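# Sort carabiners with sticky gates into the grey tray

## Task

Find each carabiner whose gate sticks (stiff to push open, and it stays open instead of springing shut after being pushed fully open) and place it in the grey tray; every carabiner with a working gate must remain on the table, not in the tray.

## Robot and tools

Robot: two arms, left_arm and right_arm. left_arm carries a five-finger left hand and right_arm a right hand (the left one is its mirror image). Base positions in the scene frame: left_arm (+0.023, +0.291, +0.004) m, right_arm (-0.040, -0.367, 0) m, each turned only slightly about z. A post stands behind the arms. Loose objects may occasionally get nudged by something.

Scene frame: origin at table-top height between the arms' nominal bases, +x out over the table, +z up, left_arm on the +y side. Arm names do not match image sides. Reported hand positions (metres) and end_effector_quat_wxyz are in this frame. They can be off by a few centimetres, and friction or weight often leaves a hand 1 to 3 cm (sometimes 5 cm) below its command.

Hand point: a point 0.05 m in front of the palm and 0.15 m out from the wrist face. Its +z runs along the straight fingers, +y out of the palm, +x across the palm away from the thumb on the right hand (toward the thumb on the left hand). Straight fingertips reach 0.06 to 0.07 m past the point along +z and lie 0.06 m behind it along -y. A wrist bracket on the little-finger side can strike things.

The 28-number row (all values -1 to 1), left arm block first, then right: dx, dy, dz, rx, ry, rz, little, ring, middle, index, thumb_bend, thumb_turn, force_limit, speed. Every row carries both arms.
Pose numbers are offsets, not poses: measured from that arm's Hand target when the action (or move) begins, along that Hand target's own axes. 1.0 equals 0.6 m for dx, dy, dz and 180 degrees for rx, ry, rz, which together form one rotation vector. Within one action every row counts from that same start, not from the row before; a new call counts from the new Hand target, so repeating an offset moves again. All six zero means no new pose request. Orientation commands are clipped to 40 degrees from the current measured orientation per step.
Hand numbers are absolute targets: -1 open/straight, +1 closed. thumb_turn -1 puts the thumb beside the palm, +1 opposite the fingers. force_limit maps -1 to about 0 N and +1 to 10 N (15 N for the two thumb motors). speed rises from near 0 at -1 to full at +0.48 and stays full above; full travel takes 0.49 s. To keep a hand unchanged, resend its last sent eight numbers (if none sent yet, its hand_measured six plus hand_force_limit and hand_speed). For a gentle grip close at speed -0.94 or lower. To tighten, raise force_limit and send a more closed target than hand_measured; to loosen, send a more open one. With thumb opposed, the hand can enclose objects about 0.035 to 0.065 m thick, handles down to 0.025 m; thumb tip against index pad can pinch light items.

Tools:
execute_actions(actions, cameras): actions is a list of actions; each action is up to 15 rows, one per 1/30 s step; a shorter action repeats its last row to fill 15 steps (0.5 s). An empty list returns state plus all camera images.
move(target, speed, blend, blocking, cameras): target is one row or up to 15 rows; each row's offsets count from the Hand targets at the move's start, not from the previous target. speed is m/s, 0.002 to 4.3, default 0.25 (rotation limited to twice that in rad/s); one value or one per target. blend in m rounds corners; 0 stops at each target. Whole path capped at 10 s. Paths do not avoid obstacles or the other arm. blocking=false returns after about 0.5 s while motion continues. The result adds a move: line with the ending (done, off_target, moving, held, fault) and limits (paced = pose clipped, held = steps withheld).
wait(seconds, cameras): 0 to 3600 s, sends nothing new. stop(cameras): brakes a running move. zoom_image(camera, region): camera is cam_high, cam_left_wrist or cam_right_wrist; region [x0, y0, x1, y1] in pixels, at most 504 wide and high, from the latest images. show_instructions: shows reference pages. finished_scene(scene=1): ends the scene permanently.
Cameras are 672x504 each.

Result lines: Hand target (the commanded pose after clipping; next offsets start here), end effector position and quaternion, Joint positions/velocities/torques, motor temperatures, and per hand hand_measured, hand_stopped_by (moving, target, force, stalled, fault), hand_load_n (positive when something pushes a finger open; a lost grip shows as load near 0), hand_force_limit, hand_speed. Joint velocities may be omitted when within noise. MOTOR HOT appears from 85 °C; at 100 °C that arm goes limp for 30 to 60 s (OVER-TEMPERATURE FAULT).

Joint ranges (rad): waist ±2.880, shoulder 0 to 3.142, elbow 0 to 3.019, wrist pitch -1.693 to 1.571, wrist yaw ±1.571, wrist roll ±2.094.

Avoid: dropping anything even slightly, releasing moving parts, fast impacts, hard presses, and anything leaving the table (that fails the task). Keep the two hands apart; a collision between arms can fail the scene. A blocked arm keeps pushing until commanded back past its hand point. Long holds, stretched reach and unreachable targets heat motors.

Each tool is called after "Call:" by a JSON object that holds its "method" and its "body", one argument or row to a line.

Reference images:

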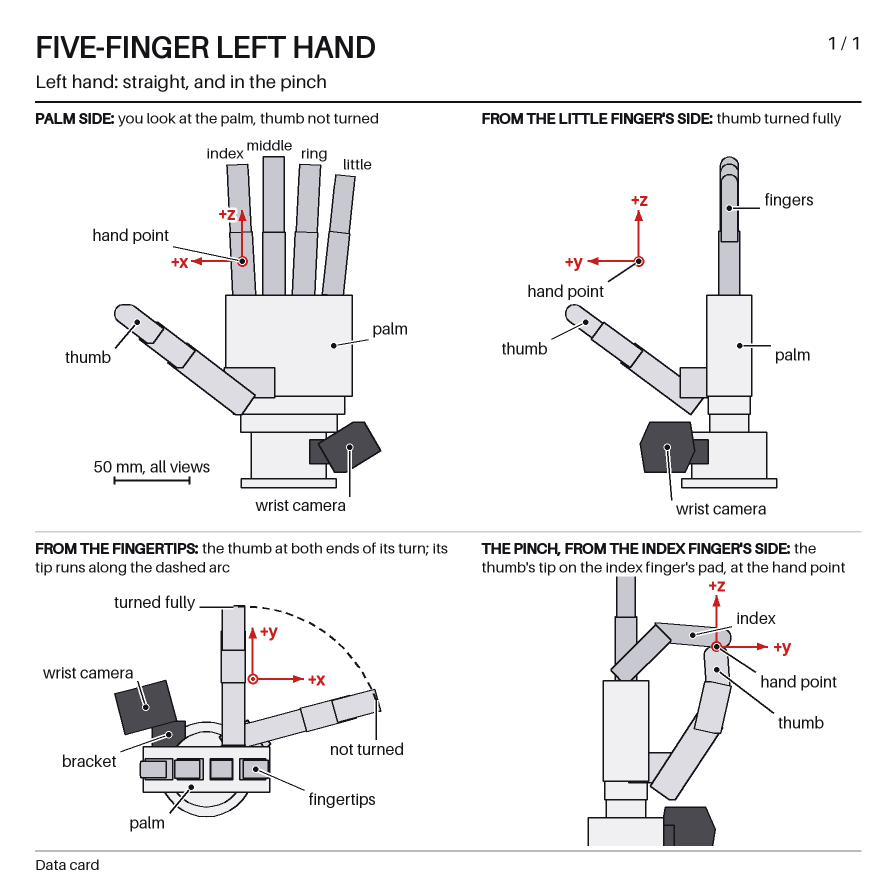

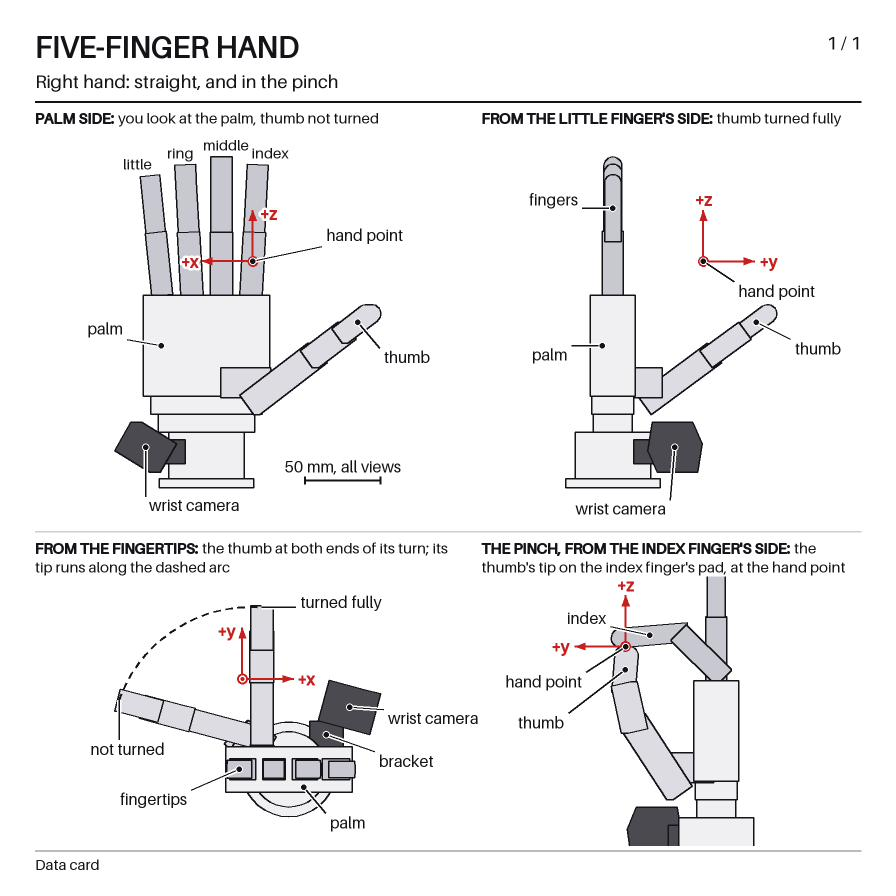

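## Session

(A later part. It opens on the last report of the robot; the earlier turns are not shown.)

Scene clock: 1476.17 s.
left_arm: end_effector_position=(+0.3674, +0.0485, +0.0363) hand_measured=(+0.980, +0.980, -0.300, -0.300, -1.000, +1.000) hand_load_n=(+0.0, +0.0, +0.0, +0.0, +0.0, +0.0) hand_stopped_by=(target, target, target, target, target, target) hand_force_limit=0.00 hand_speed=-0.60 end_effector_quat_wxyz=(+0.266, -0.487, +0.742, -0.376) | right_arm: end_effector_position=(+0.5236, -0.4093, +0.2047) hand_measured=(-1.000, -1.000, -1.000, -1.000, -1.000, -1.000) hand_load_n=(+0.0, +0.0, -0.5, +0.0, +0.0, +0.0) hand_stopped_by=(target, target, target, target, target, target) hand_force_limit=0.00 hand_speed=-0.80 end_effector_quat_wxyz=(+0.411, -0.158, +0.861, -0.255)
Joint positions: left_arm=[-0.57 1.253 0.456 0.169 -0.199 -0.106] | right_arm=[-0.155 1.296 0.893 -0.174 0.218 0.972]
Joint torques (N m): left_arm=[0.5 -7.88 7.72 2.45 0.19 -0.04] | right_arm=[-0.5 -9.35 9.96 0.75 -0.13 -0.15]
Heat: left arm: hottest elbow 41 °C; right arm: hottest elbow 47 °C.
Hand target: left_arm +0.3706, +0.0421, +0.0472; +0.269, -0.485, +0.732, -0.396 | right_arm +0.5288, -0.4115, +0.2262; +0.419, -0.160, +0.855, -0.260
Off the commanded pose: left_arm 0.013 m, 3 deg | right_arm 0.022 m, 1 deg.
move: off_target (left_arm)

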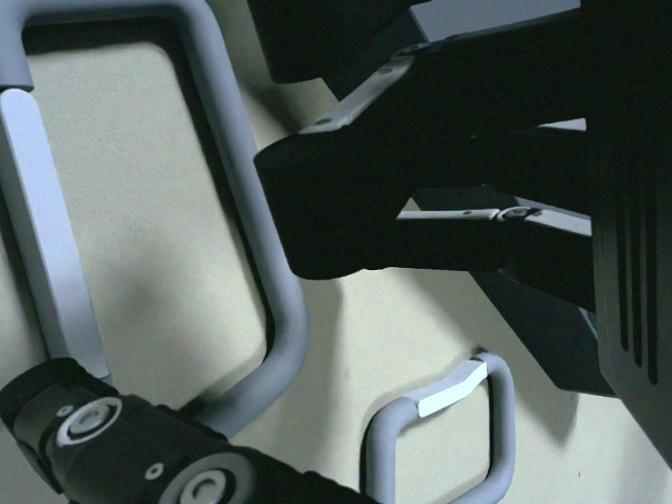

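Call:
{"method": "move", "body": {
  "target": [-0.017,0,0,0,0,0,0.98,0.98,-0.3,-0.3,-1,1,0,-0.6,0,0,0,0,0,0,-1,-1,-1,-1,-1,-1,0,-0.8],
  "speed": 0.12,
  "cameras": ["cam_left_wrist"]
}}

Scene clock: 1482.23 s.
left_arm: end_effector_position=(+0.3666, +0.0465, +0.0388) hand_measured=(+0.980, +0.980, -0.300, -0.300, -1.000, +1.000) hand_load_n=(+0.0, +0.0, +0.0, +0.0, +0.0, +0.0) hand_stopped_by=(target, target, target, target, target, target) hand_force_limit=0.00 hand_speed=-0.60 end_effector_quat_wxyz=(+0.258, -0.485, +0.743, -0.383) | right_arm: end_effector_position=(+0.5236, -0.4093, +0.2047) hand_measured=(-1.000, -1.000, -1.000, -1.000, -1.000, -1.000) hand_load_n=(+0.0, -0.5, +0.0, +0.0, +0.0, -0.5) hand_stopped_by=(target, target, target, target, target, target) hand_force_limit=0.00 hand_speed=-0.80 end_effector_quat_wxyz=(+0.411, -0.158, +0.861, -0.255)
Joint positions: left_arm=[-0.562 1.247 0.456 0.169 -0.172 -0.106] | right_arm=[-0.155 1.296 0.893 -0.174 0.218 0.972]
Joint torques (N m): left_arm=[1.61 -7.77 7.3 2.55 0.21 0.13] | right_arm=[-0.32 -9.29 10.11 0.7 -0.12 -0.16]
Heat: left arm: hottest elbow 41 °C; right arm: hottest elbow 47 °C.
Hand target: left_arm +0.3745, +0.0516, +0.0473; +0.269, -0.485, +0.732, -0.396 | right_arm +0.5288, -0.4115, +0.2262; +0.419, -0.160, +0.855, -0.260
Off the commanded pose: left_arm 0.013 m, 2 deg | right_arm 0.022 m, 1 deg.
move: off_target (left_arm)

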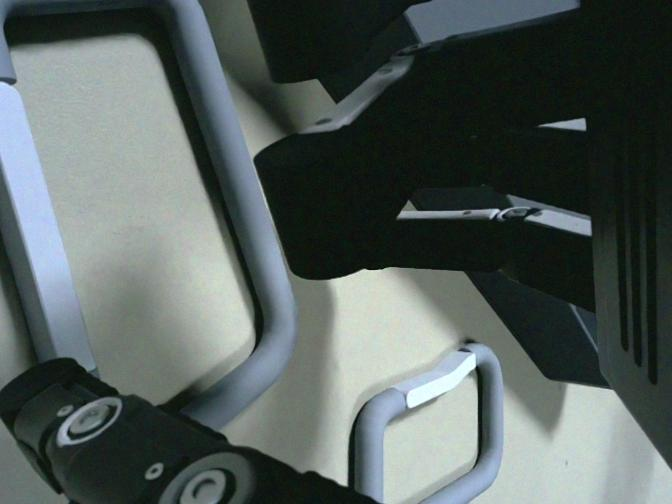

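Call:
{"method": "move", "body": {
  "target": [-0.0133,0,0,0,0,0,0.98,0.98,-0.3,-0.3,-1,1,0,-0.6,0,0,0,0,0,0,-1,-1,-1,-1,-1,-1,0,-0.8],
  "speed": 0.12,
  "cameras": ["cam_left_wrist"]
}}

Scene clock: 1485.10 s.
left_arm: end_effector_position=(+0.3679, +0.0555, +0.0364) hand_measured=(+0.980, +0.980, -0.300, -0.300, -1.000, +1.000) hand_load_n=(+0.0, +0.0, +0.0, +0.0, +0.0, +0.0) hand_stopped_by=(target, target, target, target, target, target) hand_force_limit=0.00 hand_speed=-0.60 end_effector_quat_wxyz=(+0.255, -0.490, +0.741, -0.381) | right_arm: end_effector_position=(+0.5236, -0.4093, +0.2047) hand_measured=(-1.000, -1.000, -1.000, -1.000, -1.000, -1.000) hand_load_n=(+0.0, +0.0, +0.0, +0.0, +0.0, +0.0) hand_stopped_by=(target, target, target, target, target, target) hand_force_limit=0.00 hand_speed=-0.80 end_effector_quat_wxyz=(+0.411, -0.158, +0.861, -0.255)
Joint positions: left_arm=[-0.533 1.242 0.447 0.169 -0.15 -0.101] | right_arm=[-0.155 1.296 0.893 -0.174 0.218 0.972]
Joint torques (N m): left_arm=[1.55 -7.82 7.69 2.61 0.22 0.22] | right_arm=[-0.26 -9.41 10.03 0.79 -0.15 -0.18]
Heat: left arm: hottest elbow 41 °C; right arm: hottest elbow 47 °C.
Hand target: left_arm +0.3776, +0.0589, +0.0474; +0.269, -0.485, +0.732, -0.396 | right_arm +0.5288, -0.4115, +0.2262; +0.419, -0.160, +0.855, -0.260
Off the commanded pose: left_arm 0.015 m, 3 deg | right_arm 0.022 m, 1 deg.
move: off_target (left_arm)

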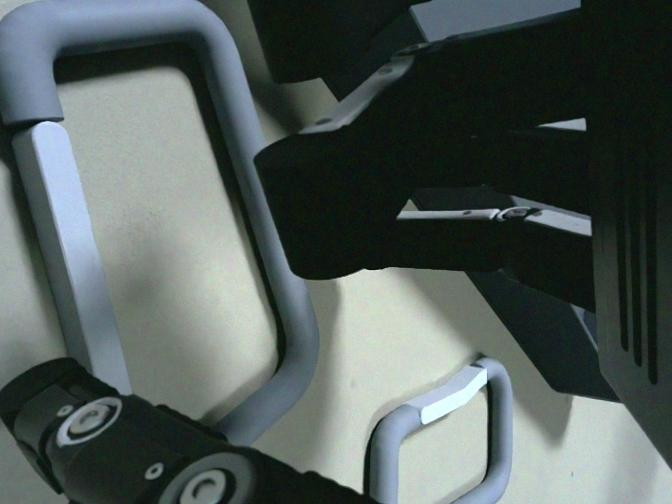

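Call:
{"method": "move", "body": {
  "target": [
    [0,0.0214,0.0142,0,0,0,0.98,0.98,-0.4,-0.4,-1,1,-0.3,-0.85,0,0,0,0,0,0,-1,-1,-1,-1,-1,-1,0,-0.8],
    [0,0.0214,0.0142,0,0,0,0.98,0.98,0.2,0.2,-1,1,-0.3,-0.85,0,0,0,0,0,0,-1,-1,-1,-1,-1,-1,0,-0.8]
  ],
  "speed": 0.06,
  "cameras": ["cam_left_wrist"]
}}

Scene clock: 1494.73 s.
left_arm: end_effector_position=(+0.3695, +0.0541, +0.0286) hand_measured=(+0.980, +0.980, +0.000, +0.056, -1.000, +1.000) hand_load_n=(+0.0, +0.0, +4.5, +3.5, +0.5, +0.5) hand_stopped_by=(target, target, force, force, target, target) hand_force_limit=-0.30 hand_speed=-0.85 end_effector_quat_wxyz=(+0.258, -0.488, +0.738, -0.389) | right_arm: end_effector_position=(+0.5236, -0.4093, +0.2047) hand_measured=(-1.000, -1.000, -1.000, -1.000, -1.000, -1.000) hand_load_n=(+0.0, +0.0, +0.0, +0.0, +0.0, +0.0) hand_stopped_by=(target, target, target, target, target, target) hand_force_limit=0.00 hand_speed=-0.80 end_effector_quat_wxyz=(+0.411, -0.158, +0.861, -0.255)
Joint positions: left_arm=[-0.533 1.274 0.428 0.239 -0.149 -0.1] | right_arm=[-0.155 1.296 0.893 -0.174 0.218 0.972]
Joint torques (N m): left_arm=[1.55 -6.3 7.42 2.54 0.2 0.22] | right_arm=[-0.67 -9.41 10.09 0.66 -0.15 -0.15]
Heat: left arm: hottest elbow 39 °C; right arm: hottest elbow 47 °C.
Hand target: left_arm +0.3778, +0.0590, +0.0320; +0.269, -0.485, +0.732, -0.396 | right_arm +0.5288, -0.4115, +0.2262; +0.419, -0.160, +0.855, -0.260
Off the commanded pose: left_arm 0.010 m, 2 deg | right_arm 0.022 m, 1 deg.
move: done

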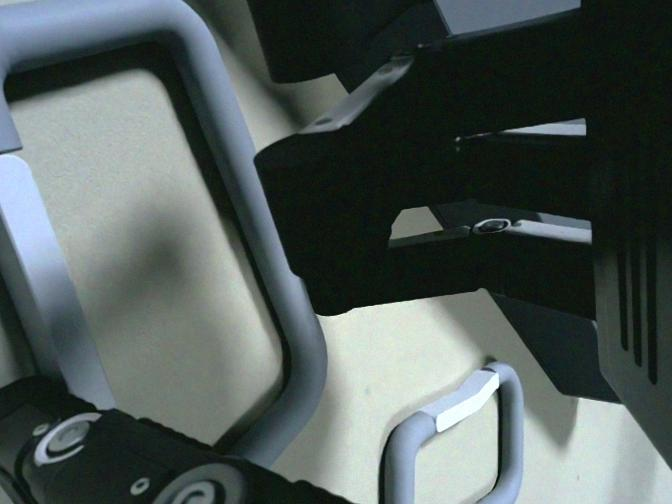

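Call:
{"method": "move", "body": {
  "target": [0,0,0,0,0,0,0.98,0.98,0.2,0.2,-0.55,1,0.2,-0.9,0,0,0,0,0,0,-1,-1,-1,-1,-1,-1,0,-0.8],
  "speed": 0.06,
  "cameras": ["cam_left_wrist"]
}}

Scene clock: 1498.60 s.
left_arm: end_effector_position=(+0.3698, +0.0539, +0.0289) hand_measured=(+0.980, +0.980, +0.000, +0.056, -0.854, +1.000) hand_load_n=(+0.0, +0.0, +7.0, +4.5, +8.5, +0.5) hand_stopped_by=(target, target, force, force, force, target) hand_force_limit=0.20 hand_speed=-0.90 end_effector_quat_wxyz=(+0.259, -0.487, +0.737, -0.390) | right_arm: end_effector_position=(+0.5236, -0.4093, +0.2047) hand_measured=(-1.000, -1.000, -1.000, -1.000, -1.000, -1.000) hand_load_n=(+0.0, +0.0, +0.0, +0.0, +0.0, -0.5) hand_stopped_by=(target, target, target, target, target, target) hand_force_limit=0.00 hand_speed=-0.80 end_effector_quat_wxyz=(+0.411, -0.158, +0.861, -0.255)
Joint positions: left_arm=[-0.533 1.274 0.428 0.241 -0.149 -0.1] | right_arm=[-0.155 1.296 0.893 -0.174 0.218 0.972]
Joint torques (N m): left_arm=[1.55 -6.3 7.43 2.5 0.19 0.22] | right_arm=[-0.67 -9.47 10.07 0.79 -0.16 -0.15]
Heat: left arm: hottest elbow 39 °C; right arm: hottest elbow 47 °C.
Hand target: left_arm +0.3778, +0.0590, +0.0319; +0.269, -0.485, +0.732, -0.395 | right_arm +0.5288, -0.4115, +0.2262; +0.419, -0.160, +0.855, -0.260
Off the commanded pose: left_arm 0.010 m, 1 deg | right_arm 0.022 m, 1 deg.
move: done

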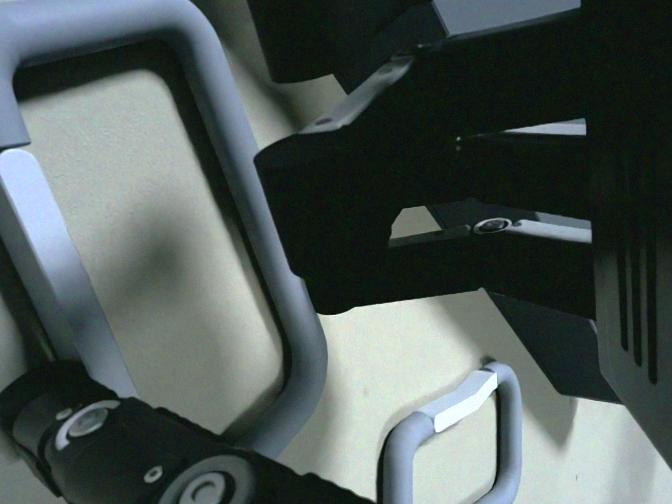

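Call:
{"method": "move", "body": {
  "target": [0,0,0,0,0,0,0.98,0.98,0.2,0.2,-0.54,1,0.6,-0.9,0,0,0,0,0,0,-1,-1,-1,-1,-1,-1,0,-0.8],
  "speed": 0.06,
  "cameras": ["cam_left_wrist"]
}}

Scene clock: 1504.27 s.
left_arm: end_effector_position=(+0.3714, +0.0528, +0.0308) hand_measured=(+0.980, +0.980, +0.000, +0.056, -0.716, +1.000) hand_load_n=(+0.5, +0.0, +10.5, +1.5, +9.5, +2.0) hand_stopped_by=(target, target, force, force, force, target) hand_force_limit=0.60 hand_speed=-0.90 end_effector_quat_wxyz=(+0.260, -0.486, +0.735, -0.394) | right_arm: end_effector_position=(+0.5236, -0.4093, +0.2047) hand_measured=(-1.000, -1.000, -1.000, -1.000, -1.000, -1.000) hand_load_n=(+0.0, +0.0, +0.0, +0.0, +0.0, +0.0) hand_stopped_by=(target, target, target, target, target, target) hand_force_limit=0.00 hand_speed=-0.80 end_effector_quat_wxyz=(+0.411, -0.158, +0.861, -0.255)
Joint positions: left_arm=[-0.533 1.274 0.428 0.251 -0.148 -0.1] | right_arm=[-0.155 1.296 0.893 -0.174 0.218 0.972]
Joint torques (N m): left_arm=[1.61 -6.24 7.42 2.14 0.19 0.22] | right_arm=[-0.79 -9.23 10.18 0.81 -0.13 -0.18]
Heat: left arm: hottest elbow 39 °C; right arm: hottest elbow 47 °C.
Hand target: left_arm +0.3779, +0.0590, +0.0320; +0.269, -0.485, +0.732, -0.396 | right_arm +0.5288, -0.4115, +0.2262; +0.419, -0.160, +0.855, -0.260
Off the commanded pose: left_arm 0.009 m, 1 deg | right_arm 0.022 m, 1 deg.
move: done

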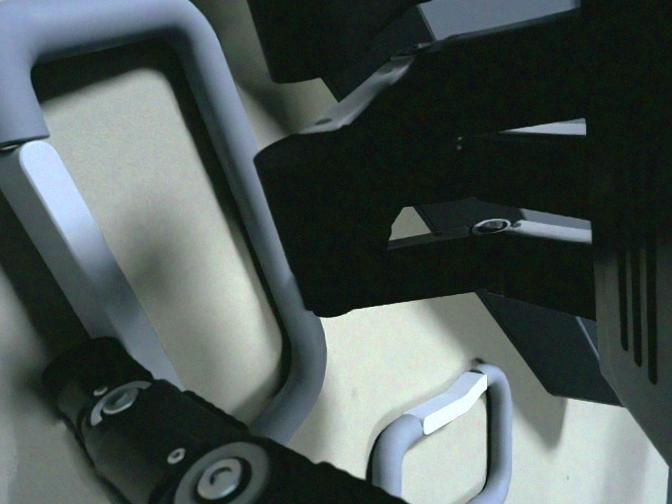

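Call:
{"method": "move", "body": {
  "target": [0,0.006,0.004,0,0,0,0.98,0.98,0.2,0.2,-0.5,1,0.9,-0.9,0,0,0,0,0,0,-1,-1,-1,-1,-1,-1,0,-0.8],
  "speed": 0.06,
  "cameras": ["cam_left_wrist"]
}}

Scene clock: 1509.43 s.
left_arm: end_effector_position=(+0.3715, +0.0522, +0.0267) hand_measured=(+0.980, +0.980, +0.002, +0.056, -0.500, +1.000) hand_load_n=(+0.0, +0.0, +0.0, +0.0, +0.0, +0.0) hand_stopped_by=(target, target, force, force, target, target) hand_force_limit=0.90 hand_speed=-0.90 end_effector_quat_wxyz=(+0.260, -0.486, +0.735, -0.395) | right_arm: end_effector_position=(+0.5236, -0.4093, +0.2047) hand_measured=(-1.000, -1.000, -1.000, -1.000, -1.000, -1.000) hand_load_n=(+0.0, +0.0, +0.0, +0.0, +0.0, +0.0) hand_stopped_by=(target, target, target, target, target, target) hand_force_limit=0.00 hand_speed=-0.80 end_effector_quat_wxyz=(+0.411, -0.158, +0.861, -0.255)
Joint positions: left_arm=[-0.533 1.29 0.424 0.272 -0.146 -0.1] | right_arm=[-0.155 1.296 0.893 -0.174 0.218 0.972]
Joint torques (N m): left_arm=[1.55 -6.42 7.31 2.07 0.11 0.22] | right_arm=[-0.62 -9.23 10.09 0.73 -0.17 -0.21]
Heat: left arm: hottest elbow 38 °C; right arm: hottest elbow 47 °C.
Hand target: left_arm +0.3779, +0.0590, +0.0276; +0.269, -0.485, +0.732, -0.395 | right_arm +0.5288, -0.4115, +0.2262; +0.419, -0.160, +0.855, -0.260
Off the commanded pose: left_arm 0.009 m, 1 deg | right_arm 0.022 m, 1 deg.
move: done

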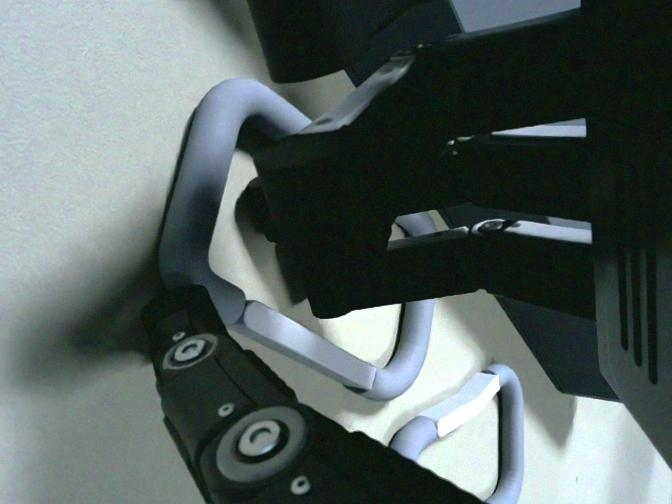

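Call:
{"method": "move", "body": {
  "target": [
    [0,0,0,0,0,0,0.98,0.98,0.2,0.2,-1,1,0,-0.6,0,0,0,0,0,0,-1,-1,-1,-1,-1,-1,0,-0.8],
    [0,-0.139,-0.092,0,0,0,0.98,0.98,0.2,0.2,-1,1,0,-0.6,0,0,0,0,0,0,-1,-1,-1,-1,-1,-1,0,-0.8],
    [0,-0.11,-0.15,0,0,0,-1,-1,-0.4,-0.4,-1,1,0,-0.6,0,0,0,0,0,0,-1,-1,-1,-1,-1,-1,0,-0.8]
  ],
  "speed": 0.15,
  "cameras": ["cam_left_wrist","cam_high"]
}}

Call:
{"method": "zoom_image", "body": {
  "camera": "cam_high",
  "region": [350, 200, 510, 360]
}}

Scene clock: 1558.33 s.
left_arm: end_effector_position=(+0.3467, +0.0724, +0.1341) hand_measured=(-1.000, -1.000, -0.400, -0.400, -1.000, +1.000) hand_load_n=(+0.0, +0.0, +0.0, +0.0, +0.0, +0.0) hand_stopped_by=(target, target, target, target, target, target) hand_force_limit=0.00 hand_speed=-0.60 end_effector_quat_wxyz=(+0.270, -0.487, +0.727, -0.401) | right_arm: end_effector_position=(+0.5236, -0.4093, +0.2047) hand_measured=(-1.000, -1.000, -1.000, -1.000, -1.000, -1.000) hand_load_n=(+0.0, +0.0, +0.0, +0.0, +0.0, +0.0) hand_stopped_by=(target, target, target, target, target, target) hand_force_limit=0.00 hand_speed=-0.80 end_effector_quat_wxyz=(+0.411, -0.158, +0.861, -0.255)
Joint positions: left_arm=[-0.533 0.898 0.511 -0.182 -0.163 -0.1] | right_arm=[-0.155 1.296 0.893 -0.174 0.218 0.972]
Joint torques (N m): left_arm=[-0.62 -4.07 9.66 0.68 -0.2 0.08] | right_arm=[-0.32 -9.29 10.25 0.77 -0.15 -0.15]
Heat: left arm: hottest elbow 37 °C; right arm: hottest elbow 47 °C.
Hand target: left_arm +0.3408, +0.0734, +0.1319; +0.269, -0.485, +0.732, -0.396 | right_arm +0.5288, -0.4115, +0.2262; +0.419, -0.160, +0.855, -0.260
Off the commanded pose: left_arm 0.006 m, 1 deg | right_arm 0.022 m, 1 deg.
move: done
Images, in order (width x height): cam_high 672x504, cam_left_wrist 672x504.

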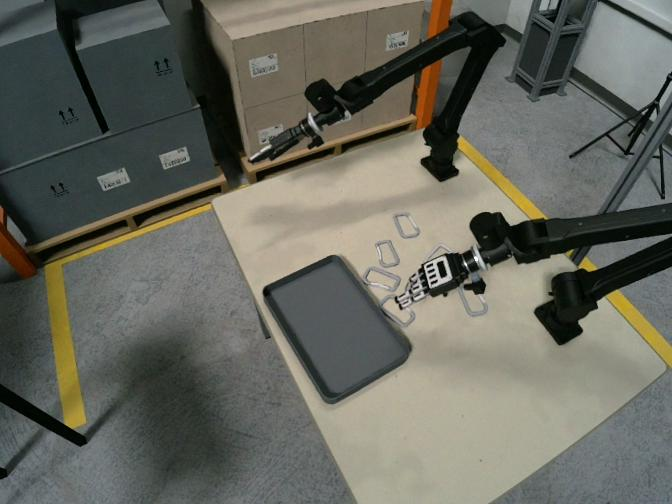

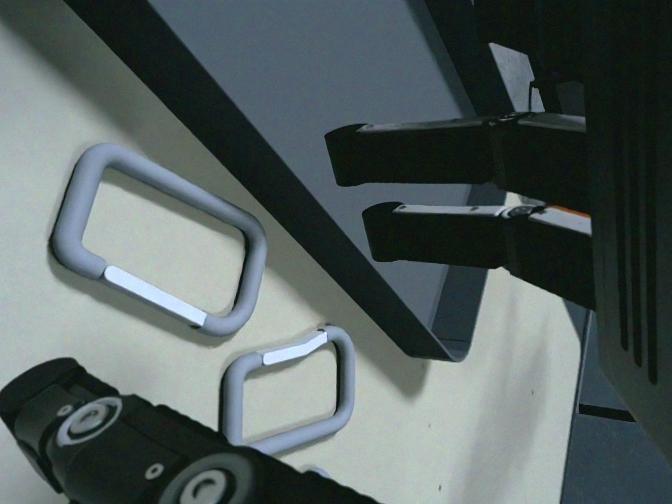

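Scaled by 3.150 from the camera's image (finer frame: 960x720).

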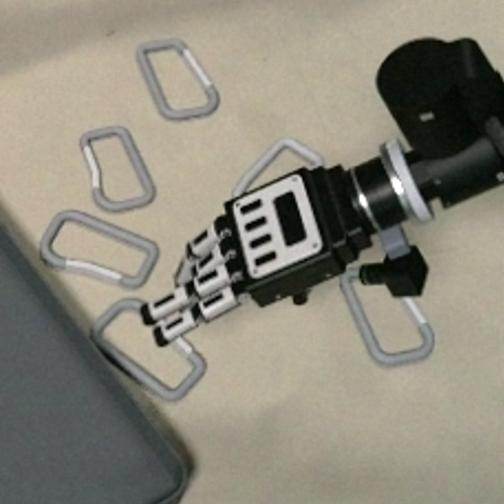

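Call:
{"method": "move", "body": {
  "target": [
    [0.0898,0.0188,0.0683,0,-0.0557,-0.0368,0.98,0.98,-0.4,-0.4,-1,1,0,-0.6,0,0,0,0,0,0,-1,-1,-1,-1,-1,-1,0,-0.8],
    [0.0898,0.08,0.109,0,-0.0557,-0.0368,0.98,0.98,-0.4,-0.4,-1,1,0,-0.6,0,0,0,0,0,0,-1,-1,-1,-1,-1,-1,0,-0.8]
  ],
  "speed": 0.12,
  "cameras": ["cam_left_wrist"]
}}

Scene clock: 1581.97 s.
left_arm: end_effector_position=(+0.3456, +0.0203, +0.0519) hand_measured=(+0.980, +0.980, -0.400, -0.400, -1.000, +1.000) hand_load_n=(+0.0, +0.0, +0.0, +0.0, +0.0, +0.0) hand_stopped_by=(target, target, target, target, target, target) hand_force_limit=0.00 hand_speed=-0.60 end_effector_quat_wxyz=(+0.310, -0.556, +0.686, -0.352) | right_arm: end_effector_position=(+0.5236, -0.4093, +0.2047) hand_measured=(-1.000, -1.000, -1.000, -1.000, -1.000, -1.000) hand_load_n=(+0.0, +0.0, +0.0, +0.0, +0.0, +0.0) hand_stopped_by=(target, target, target, target, target, target) hand_force_limit=0.00 hand_speed=-0.80 end_effector_quat_wxyz=(+0.411, -0.158, +0.861, -0.255)
Joint positions: left_arm=[-0.781 1.23 0.502 0.02 -0.535 -0.37] | right_arm=[-0.155 1.296 0.893 -0.174 0.218 0.972]
Joint torques (N m): left_arm=[-0.56 -6.12 7.94 2.33 -0.4 -0.11] | right_arm=[-0.67 -9.17 10 0.8 -0.14 -0.18]
Motor temperatures (°C): left_arm=[27 27 39 29 26 28] | right_arm=[29 32 48 25 26 28]
Heat: left arm: hottest elbow 39 °C; right arm: hottest elbow 48 °C.
Hand target: left_arm +0.3470, +0.0132, +0.0556; +0.308, -0.559, +0.677, -0.367 | right_arm +0.5288, -0.4115, +0.2262; +0.419, -0.160, +0.855, -0.260
Off the commanded pose: left_arm 0.008 m, 2 deg | right_arm 0.022 m, 1 deg.
move: done

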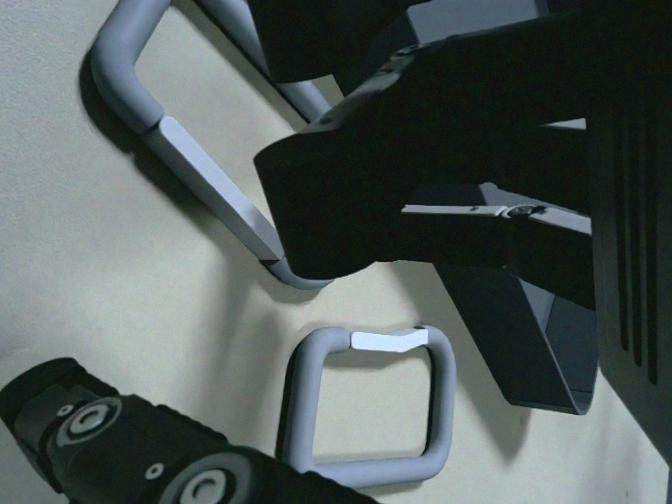

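Call:
{"method": "move", "body": {
  "target": [
    [-0.045,0.0017,-0.0023,0,0,0,0.98,0.98,-0.4,-0.4,-1,1,0,-0.6,0,0,0,0,0,0,-1,-1,-1,-1,-1,-1,0,-0.8]
  ],
  "speed": 0.12,
  "cameras": ["cam_left_wrist"]
}}

Scene clock: 1592.50 s.
left_arm: end_effector_position=(+0.3434, +0.0400, +0.0462) hand_measured=(+0.980, +0.980, -0.400, -0.400, -1.000, +1.000) hand_load_n=(+0.0, +0.0, +0.0, +0.0, +0.0, +0.0) hand_stopped_by=(target, target, target, target, target, target) hand_force_limit=0.00 hand_speed=-0.60 end_effector_quat_wxyz=(+0.303, -0.563, +0.684, -0.352) | right_arm: end_effector_position=(+0.5236, -0.4093, +0.2047) hand_measured=(-1.000, -1.000, -1.000, -1.000, -1.000, -1.000) hand_load_n=(+0.0, +0.0, +0.0, +0.0, -0.5, +0.0) hand_stopped_by=(target, target, target, target, target, target) hand_force_limit=0.00 hand_speed=-0.80 end_effector_quat_wxyz=(+0.411, -0.158, +0.861, -0.255)
Joint positions: left_arm=[-0.732 1.195 0.458 0.036 -0.49 -0.355] | right_arm=[-0.155 1.296 0.893 -0.174 0.218 0.972]
Joint torques (N m): left_arm=[1.55 -7.06 7.87 2.36 0.03 0.22] | right_arm=[-0.73 -9.29 10.06 0.77 -0.15 -0.15]
Heat: left arm: hottest elbow 38 °C; right arm: hottest elbow 48 °C.
Hand target: left_arm +0.3503, +0.0401, +0.0557; +0.308, -0.559, +0.677, -0.366 | right_arm +0.5288, -0.4115, +0.2262; +0.419, -0.160, +0.855, -0.260
Off the commanded pose: left_arm 0.012 m, 2 deg | right_arm 0.022 m, 1 deg.
move: off_target (left_arm)

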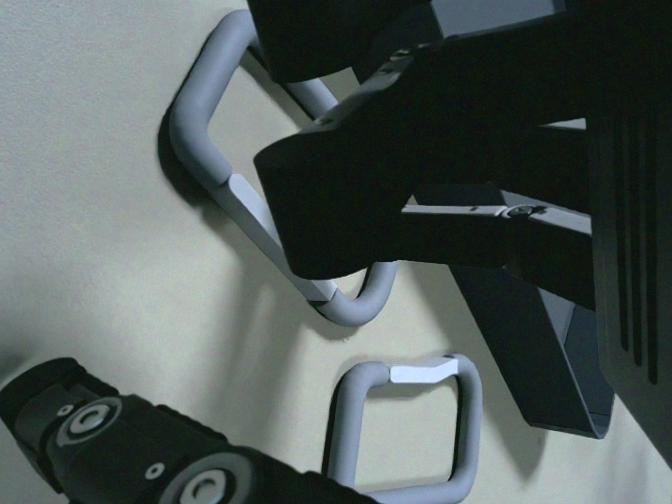

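Call:
{"method": "move", "body": {
  "target": [
    [0,0.018,0.012,0,0,0,0.98,0.98,-0.4,-0.4,-1,1,0,-0.6,0,0,0,0,0,0,-1,-1,-1,-1,-1,-1,0,-0.8],
    [0,0.064,-0.077,0,0,0,0.98,0.98,-0.4,-0.4,-1,1,0,-0.6,0,0,0,0,0,0,-1,-1,-1,-1,-1,-1,0,-0.8]
  ],
  "speed": 0.06,
  "cameras": ["cam_left_wrist"]
}}

Scene clock: 1600.53 s.
left_arm: end_effector_position=(+0.2989, +0.0541, +0.0474) hand_measured=(+0.980, +0.980, -0.400, -0.400, -1.000, +1.000) hand_load_n=(+0.0, +0.0, +0.0, -0.5, +0.0, +0.0) hand_stopped_by=(target, target, target, target, target, target) hand_force_limit=0.00 hand_speed=-0.60 end_effector_quat_wxyz=(+0.313, -0.559, +0.676, -0.365) | right_arm: end_effector_position=(+0.5236, -0.4093, +0.2047) hand_measured=(-1.000, -1.000, -1.000, -1.000, -1.000, -1.000) hand_load_n=(+0.0, +0.0, +0.0, +0.0, +0.0, +0.0) hand_stopped_by=(target, target, target, target, target, target) hand_force_limit=0.00 hand_speed=-0.80 end_effector_quat_wxyz=(+0.411, -0.158, +0.861, -0.255)
Joint positions: left_arm=[-0.835 1.044 0.349 -0.005 -0.584 -0.416] | right_arm=[-0.155 1.296 0.893 -0.174 0.218 0.972]
Joint torques (N m): left_arm=[-0.85 -4.84 8.09 0.5 -0.48 -0.13] | right_arm=[-0.44 -9.23 10.03 0.79 -0.15 -0.14]
Heat: left arm: hottest elbow 37 °C; right arm: hottest elbow 48 °C.
Hand target: left_arm +0.2917, +0.0512, +0.0484; +0.308, -0.559, +0.677, -0.367 | right_arm +0.5288, -0.4115, +0.2262; +0.419, -0.160, +0.855, -0.260
Off the commanded pose: left_arm 0.008 m, 1 deg | right_arm 0.022 m, 1 deg.
move: done

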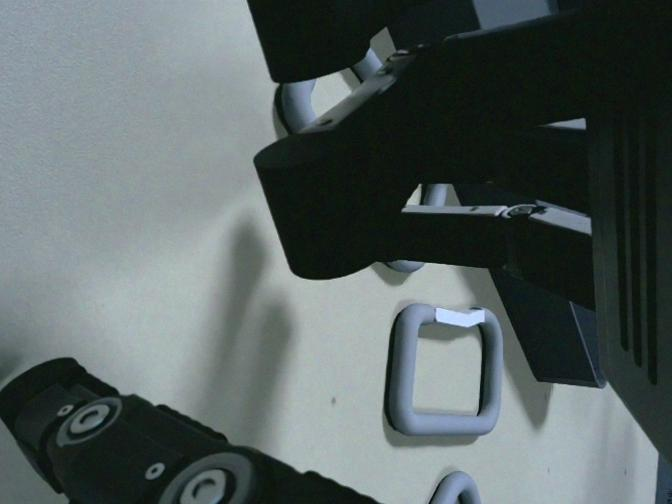

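Call:
{"method": "move", "body": {
  "target": [0,-0.07,-0.07,0,0,0,-1,-1,-0.4,-0.4,-1,1,0,-0.6,0,0,0,0,0,0,-1,-1,-1,-1,-1,-1,0,-0.8],
  "speed": 0.15,
  "cameras": ["cam_left_wrist"]
}}

Call:
{"method": "zoom_image", "body": {
  "camera": "cam_left_wrist",
  "region": [150, 0, 500, 350]
}}

Scene clock: 1605.53 s.
left_arm: end_effector_position=(+0.2722, +0.0735, +0.0751) hand_measured=(-1.000, -1.000, -0.400, -0.400, -1.000, +1.000) hand_load_n=(+0.0, +0.0, +0.0, +0.0, +0.0, +0.0) hand_stopped_by=(target, target, target, target, target, target) hand_force_limit=0.00 hand_speed=-0.60 end_effector_quat_wxyz=(+0.314, -0.558, +0.690, -0.338) | right_arm: end_effector_position=(+0.5236, -0.4093, +0.2047) hand_measured=(-1.000, -1.000, -1.000, -1.000, -1.000, -1.000) hand_load_n=(+0.0, +0.0, +0.0, +0.0, +0.0, +0.0) hand_stopped_by=(target, target, target, target, target, target) hand_force_limit=0.00 hand_speed=-0.80 end_effector_quat_wxyz=(+0.411, -0.158, +0.861, -0.255)
Joint positions: left_arm=[-0.873 0.859 0.381 -0.3 -0.612 -0.447] | right_arm=[-0.155 1.296 0.893 -0.174 0.218 0.972]
Joint torques (N m): left_arm=[-0.79 -3.08 14.26 0.42 -0.54 -0.13] | right_arm=[-0.73 -9.52 10.06 0.64 -0.13 -0.15]
Heat: left arm: hottest elbow 38 °C; right arm: hottest elbow 48 °C.
Hand target: left_arm +0.2793, +0.0531, +0.1064; +0.308, -0.559, +0.677, -0.367 | right_arm +0.5288, -0.4115, +0.2262; +0.419, -0.160, +0.855, -0.260
Off the commanded pose: left_arm 0.038 m, 4 deg | right_arm 0.022 m, 1 deg.
move: off_target (left_arm)

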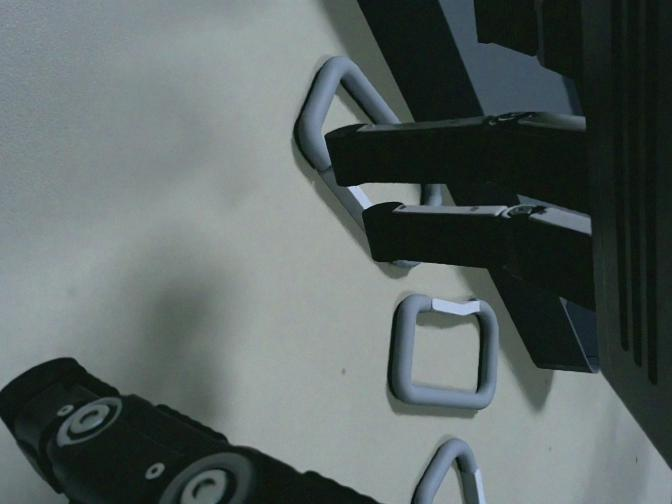

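Scaled by 1.440 from the camera's image (finer frame: 960x720).

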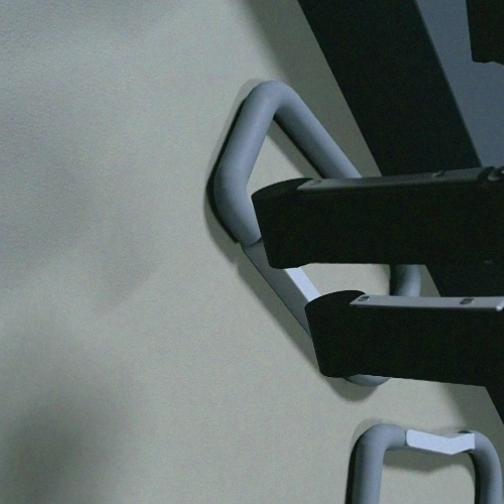

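Call:
{"method": "move", "body": {
  "target": [0.2605,-0.0333,0.0245,0,0.0232,0.0153,-1,-1,-0.4,-0.4,-1,1,0,-0.6,0,0,0,0,0,0,-1,-1,-1,-1,-1,-1,0,-0.8],
  "speed": 0.15,
  "cameras": ["cam_left_wrist"]
}}

Call:
{"method": "zoom_image", "body": {
  "camera": "cam_left_wrist",
  "region": [0, 0, 400, 350]
}}

Scene clock: 1638.30 s.
left_arm: end_effector_position=(+0.2656, -0.0788, +0.0889) hand_measured=(-1.000, -1.000, -0.400, -0.400, -1.000, +1.000) hand_load_n=(+0.0, +0.0, +0.0, +0.0, +0.0, +0.0) hand_stopped_by=(target, target, target, target, target, target) hand_force_limit=0.00 hand_speed=-0.60 end_effector_quat_wxyz=(+0.301, -0.521, +0.718, -0.351) | right_arm: end_effector_position=(+0.5236, -0.4093, +0.2047) hand_measured=(-1.000, -1.000, -1.000, -1.000, -1.000, -1.000) hand_load_n=(+0.0, +0.0, -0.5, +0.0, -0.5, +0.0) hand_stopped_by=(target, target, target, target, target, target) hand_force_limit=0.00 hand_speed=-0.80 end_effector_quat_wxyz=(+0.411, -0.158, +0.861, -0.255)
Joint positions: left_arm=[-1.134 1.267 0.692 -0.3 -0.728 -0.591] | right_arm=[-0.155 1.296 0.893 -0.174 0.218 0.972]
Joint torques (N m): left_arm=[-0.5 -7.36 13.48 1.24 -0.67 -0.13] | right_arm=[-0.44 -9.76 10.06 0.72 -0.13 -0.15]
Heat: left arm: hottest elbow 43 °C; right arm: hottest elbow 48 °C.
Hand target: left_arm +0.2731, -0.1049, +0.1141; +0.292, -0.529, +0.701, -0.379 | right_arm +0.5288, -0.4115, +0.2262; +0.419, -0.160, +0.855, -0.260
Off the commanded pose: left_arm 0.037 m, 4 deg | right_arm 0.022 m, 1 deg.
move: off_target (left_arm)

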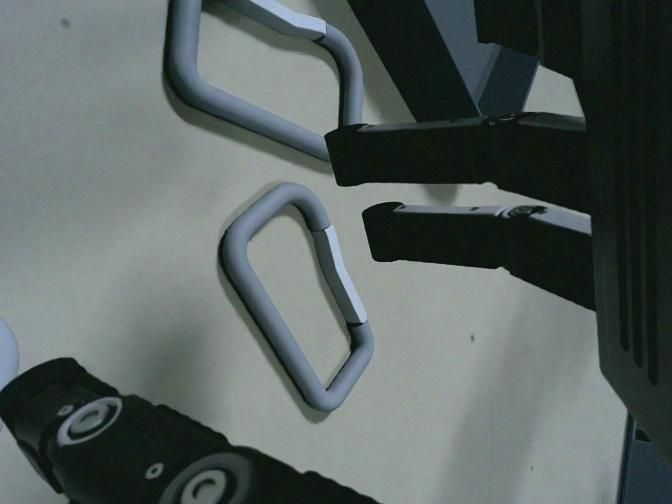

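Scaled by 1.260 from the camera's image (finer frame: 960x720).

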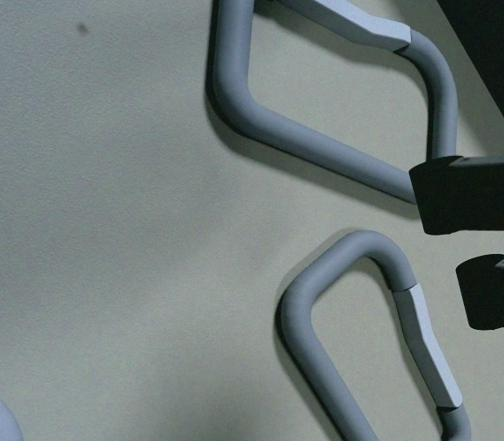

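Call:
{"method": "zoom_image", "body": {
  "camera": "cam_left_wrist",
  "region": [280, 190, 400, 350]
}}

Call:
{"method": "zoom_image", "body": {
  "camera": "cam_left_wrist",
  "region": [150, 0, 380, 160]
}}

Scaled by 3.150 from the camera's image (finer frame: 960x720).

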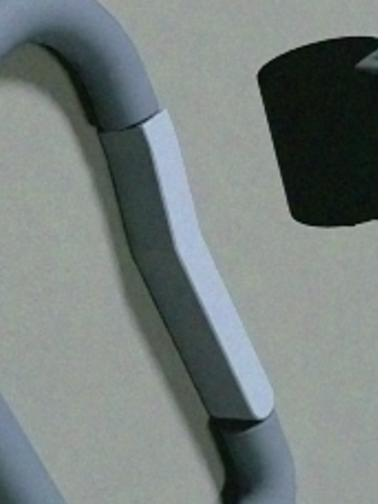

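Scaled by 2.191 from the camera's image (finer frame: 960x720).

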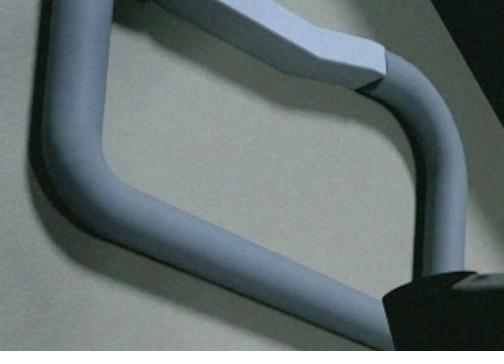

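Call:
{"method": "move", "body": {
  "target": [
    [0.0757,-0.063,0.1377,0,-0.0881,-0.0583,-1,-1,-0.1,-0.1,-1,1,0,-0.6,0,0,0,0,0,0,-1,-1,-1,-1,-1,-1,0,-0.8],
    [0.0757,-0.0003,0.179,0,-0.0881,-0.0583,-1,-1,-0.1,-0.1,-1,1,0,-0.6,0,0,0,0,0,0,-1,-1,-1,-1,-1,-1,0,-0.8]
  ],
  "speed": 0.15,
  "cameras": ["cam_left_wrist"]
}}

Scene clock: 1679.50 s.
left_arm: end_effector_position=(+0.3343, -0.1718, +0.0502) hand_measured=(-1.000, -1.000, -0.100, -0.100, -1.000, +1.000) hand_load_n=(+0.0, +0.0, +0.0, +0.0, +0.0, +0.0) hand_stopped_by=(target, target, target, target, target, target) hand_force_limit=0.00 hand_speed=-0.60 end_effector_quat_wxyz=(-0.352, +0.623, -0.623, +0.316) | right_arm: end_effector_position=(+0.5236, -0.4093, +0.2047) hand_measured=(-1.000, -1.000, -1.000, -1.000, -1.000, -1.000) hand_load_n=(+0.0, +0.0, +0.0, +0.0, +0.0, +0.0) hand_stopped_by=(target, target, target, target, target, target) hand_force_limit=0.00 hand_speed=-0.80 end_effector_quat_wxyz=(+0.411, -0.158, +0.861, -0.255)
Joint positions: left_arm=[-1.131 1.699 1.067 -0.475 -0.906 -0.951] | right_arm=[-0.155 1.296 0.893 -0.174 0.218 0.972]
Joint torques (N m): left_arm=[1.67 -14.56 8.47 1.59 -0.81 -0.11] | right_arm=[-0.62 -9.41 10.11 0.77 -0.14 -0.16]
Motor temperatures (°C): left_arm=[27 27 47 29 27 28] | right_arm=[29 32 48 25 26 28]
Heat: left arm: hottest elbow 47 °C; right arm: hottest elbow 48 °C.
Hand target: left_arm +0.3479, -0.1726, +0.0557; -0.350, +0.638, -0.603, +0.328 | right_arm +0.5288, -0.4115, +0.2262; +0.419, -0.160, +0.855, -0.260
Off the commanded pose: left_arm 0.015 m, 3 deg | right_arm 0.022 m, 1 deg.
move: off_target (left_arm)

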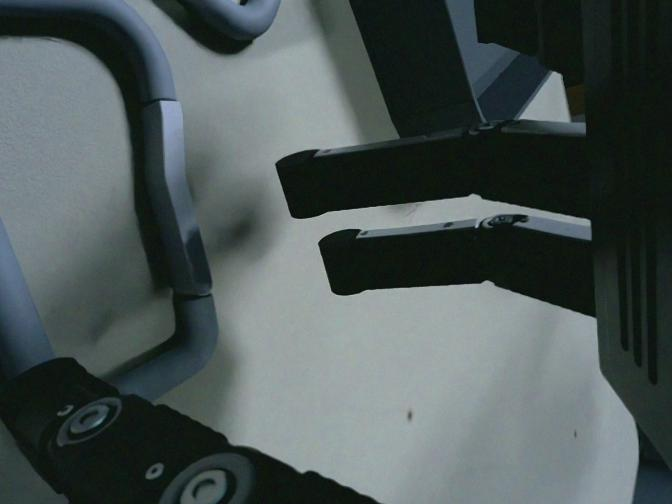

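Call:
{"method": "move", "body": {
  "target": [
    [-0.02,0,0,0,0,0,0.98,0.98,-0.1,-0.1,-1,1,0,-0.6,0,0,0,0,0,0,-1,-1,-1,-1,-1,-1,0,-0.8],
    [-0.02,0.0358,0.0236,0,0,0,0.98,0.98,-0.1,-0.1,-1,1,0,-0.6,0,0,0,0,0,0,-1,-1,-1,-1,-1,-1,0,-0.8]
  ],
  "speed": 0.08,
  "cameras": ["cam_left_wrist"]
}}

Scene clock: 1696.33 s.
left_arm: end_effector_position=(+0.3358, -0.1626, +0.0291) hand_measured=(+0.980, +0.980, -0.100, -0.100, -1.000, +1.000) hand_load_n=(+0.0, +0.0, +0.0, +0.0, +0.0, +0.0) hand_stopped_by=(target, target, target, target, target, target) hand_force_limit=0.00 hand_speed=-0.60 end_effector_quat_wxyz=(-0.351, +0.628, -0.616, +0.322) | right_arm: end_effector_position=(+0.5236, -0.4093, +0.2047) hand_measured=(-1.000, -1.000, -1.000, -1.000, -1.000, -1.000) hand_load_n=(+0.0, +0.0, +0.0, +0.0, +0.0, -0.5) hand_stopped_by=(target, target, target, target, target, target) hand_force_limit=0.00 hand_speed=-0.80 end_effector_quat_wxyz=(+0.411, -0.158, +0.861, -0.255)
Joint positions: left_arm=[-1.122 1.715 1.011 -0.386 -0.906 -0.951] | right_arm=[-0.155 1.296 0.893 -0.174 0.218 0.972]
Joint torques (N m): left_arm=[1.67 -13.98 7.54 1.65 -0.59 0.01] | right_arm=[-0.62 -9.52 10.1 0.69 -0.15 -0.17]
Heat: left arm: hottest elbow 44 °C; right arm: hottest elbow 48 °C.
Hand target: left_arm +0.3475, -0.1604, +0.0300; -0.350, +0.637, -0.603, +0.328 | right_arm +0.5288, -0.4115, +0.2262; +0.419, -0.160, +0.855, -0.260
Off the commanded pose: left_arm 0.012 m, 2 deg | right_arm 0.022 m, 1 deg.
move: off_target (left_arm)

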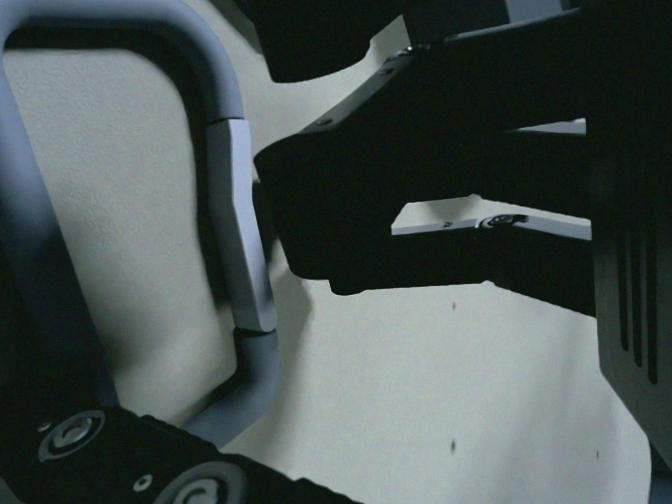

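Call:
{"method": "move", "body": {
  "target": [0,0,0,0,0,0,0.98,0.98,0.2,0.2,-1,1,-0.4,-0.88,0,0,0,0,0,0,-1,-1,-1,-1,-1,-1,0,-0.8],
  "speed": 0.08,
  "cameras": ["cam_left_wrist"]
}}

Scene clock: 1703.17 s.
left_arm: end_effector_position=(+0.3358, -0.1626, +0.0291) hand_measured=(+0.980, +0.980, +0.200, +0.200, -1.000, +1.000) hand_load_n=(+0.5, +0.0, +0.0, +0.0, +0.0, +0.0) hand_stopped_by=(target, target, target, target, target, target) hand_force_limit=-0.40 hand_speed=-0.88 end_effector_quat_wxyz=(-0.351, +0.628, -0.616, +0.322) | right_arm: end_effector_position=(+0.5236, -0.4093, +0.2047) hand_measured=(-1.000, -1.000, -1.000, -1.000, -1.000, -1.000) hand_load_n=(+0.0, +0.0, +0.0, +0.0, +0.0, +0.0) hand_stopped_by=(target, target, target, target, target, target) hand_force_limit=0.00 hand_speed=-0.80 end_effector_quat_wxyz=(+0.411, -0.158, +0.861, -0.255)
Joint positions: left_arm=[-1.122 1.715 1.011 -0.386 -0.906 -0.951] | right_arm=[-0.155 1.296 0.893 -0.174 0.218 0.972]
Joint torques (N m): left_arm=[1.61 -13.92 7.54 1.65 -0.59 0.01] | right_arm=[-0.62 -9.29 10.02 0.76 -0.15 -0.15]
Heat: left arm: hottest elbow 43 °C; right arm: hottest elbow 48 °C.
Hand target: left_arm +0.3475, -0.1604, +0.0300; -0.350, +0.637, -0.603, +0.328 | right_arm +0.5288, -0.4115, +0.2262; +0.419, -0.160, +0.855, -0.260
Off the commanded pose: left_arm 0.012 m, 2 deg | right_arm 0.022 m, 1 deg.
move: done

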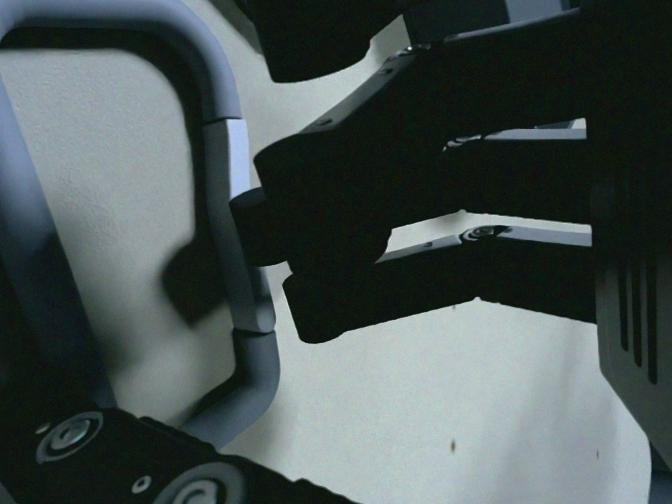

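Call:
{"method": "move", "body": {
  "target": [
    [0,0,0,0,0,0,0.98,0.98,-0.02,-0.02,-1,1,0,-0.7,0,0,0,0,0,0,-1,-1,-1,-1,-1,-1,0,-0.8],
    [0,0,0,0,0,0,0.98,0.98,-0.02,-0.02,-0.5,1,-0.4,-0.9,0,0,0,0,0,0,-1,-1,-1,-1,-1,-1,0,-0.8]
  ],
  "speed": 0.08,
  "cameras": ["cam_left_wrist"]
}}

Scene clock: 1713.90 s.
left_arm: end_effector_position=(+0.3375, -0.1636, +0.0302) hand_measured=(+0.980, +0.980, -0.020, -0.020, -0.500, +1.000) hand_load_n=(+0.0, +0.0, +0.0, +0.0, +0.0, +0.0) hand_stopped_by=(target, target, target, target, target, target) hand_force_limit=-0.40 hand_speed=-0.90 end_effector_quat_wxyz=(-0.351, +0.629, -0.613, +0.325) | right_arm: end_effector_position=(+0.5236, -0.4093, +0.2047) hand_measured=(-1.000, -1.000, -1.000, -1.000, -1.000, -1.000) hand_load_n=(+0.0, +0.0, +0.0, +0.0, +0.0, +0.0) hand_stopped_by=(target, target, target, target, target, target) hand_force_limit=0.00 hand_speed=-0.80 end_effector_quat_wxyz=(+0.411, -0.158, +0.861, -0.255)
Joint positions: left_arm=[-1.12 1.715 1.011 -0.378 -0.908 -0.951] | right_arm=[-0.155 1.296 0.893 -0.174 0.218 0.972]
Joint torques (N m): left_arm=[1.61 -13.8 7.56 1.37 -0.5 0.01] | right_arm=[-0.32 -9.29 10.17 0.76 -0.13 -0.18]
Motor temperatures (°C): left_arm=[27 28 42 29 27 28] | right_arm=[29 32 48 25 26 28]
Heat: left arm: hottest elbow 42 °C; right arm: hottest elbow 48 °C.
Hand target: left_arm +0.3475, -0.1604, +0.0299; -0.350, +0.637, -0.603, +0.328 | right_arm +0.5288, -0.4115, +0.2262; +0.419, -0.160, +0.855, -0.260
Off the commanded pose: left_arm 0.011 m, 2 deg | right_arm 0.022 m, 1 deg.
move: done; target 2's new numbers were sent with left_arm's hand 0.012 m and 2 deg from that target

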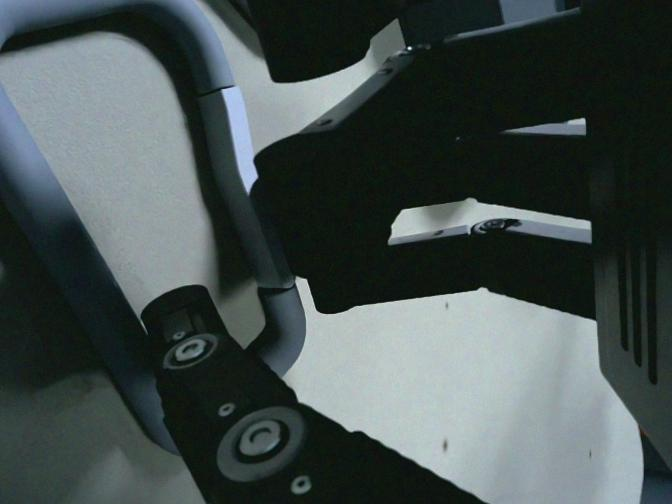

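Call:
{"method": "move", "body": {
  "target": [
    [0,0,0,0,0,0,0.98,0.98,-0.02,-0.02,-1,1,-0.4,-0.7,0,0,0,0,0,0,-1,-1,-1,-1,-1,-1,0,-0.8],
    [0,0.0167,0.011,0,0,0,0.98,0.98,-0.02,-0.02,-1,1,-0.4,-0.7,0,0,0,0,0,0,-1,-1,-1,-1,-1,-1,0,-0.8]
  ],
  "speed": 0.08,
  "cameras": ["cam_left_wrist"]
}}

Scene clock: 1723.63 s.
left_arm: end_effector_position=(+0.3471, -0.1647, +0.0349) hand_measured=(+0.980, +0.980, -0.020, -0.020, -0.998, +1.000) hand_load_n=(+0.0, +0.0, +0.0, +0.0, -1.0, -1.0) hand_stopped_by=(target, target, target, target, target, target) hand_force_limit=-0.40 hand_speed=-0.70 end_effector_quat_wxyz=(-0.350, +0.636, -0.601, +0.335) | right_arm: end_effector_position=(+0.5236, -0.4093, +0.2047) hand_measured=(-1.000, -1.000, -1.000, -1.000, -1.000, -1.000) hand_load_n=(+0.0, +0.0, +0.0, +0.0, +0.0, +0.0) hand_stopped_by=(target, target, target, target, target, target) hand_force_limit=0.00 hand_speed=-0.80 end_effector_quat_wxyz=(+0.411, -0.158, +0.861, -0.255)
Joint positions: left_arm=[-1.107 1.713 1.013 -0.351 -0.913 -0.951] | right_arm=[-0.155 1.296 0.893 -0.174 0.218 0.972]
Joint torques (N m): left_arm=[1.14 -12.16 6.65 1.54 -0.28 0.01] | right_arm=[-0.67 -9.47 10.07 0.64 -0.17 -0.16]
Heat: left arm: hottest elbow 41 °C; right arm: hottest elbow 48 °C.
Hand target: left_arm +0.3477, -0.1603, +0.0179; -0.350, +0.637, -0.603, +0.328 | right_arm +0.5288, -0.4115, +0.2262; +0.419, -0.160, +0.855, -0.260
Off the commanded pose: left_arm 0.018 m, 1 deg | right_arm 0.022 m, 1 deg.
move: off_target (left_arm)

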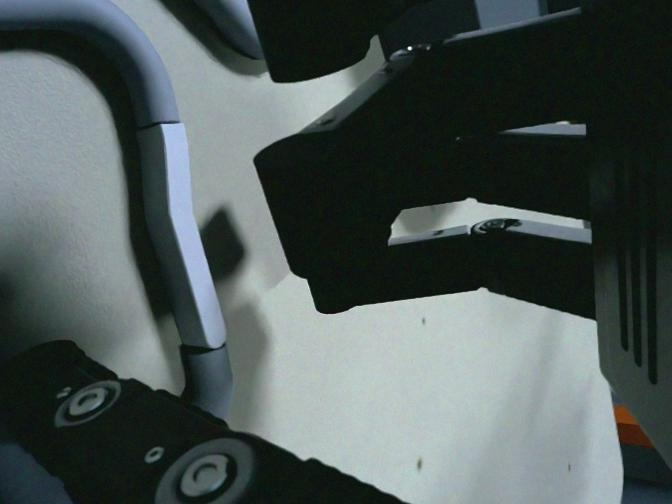

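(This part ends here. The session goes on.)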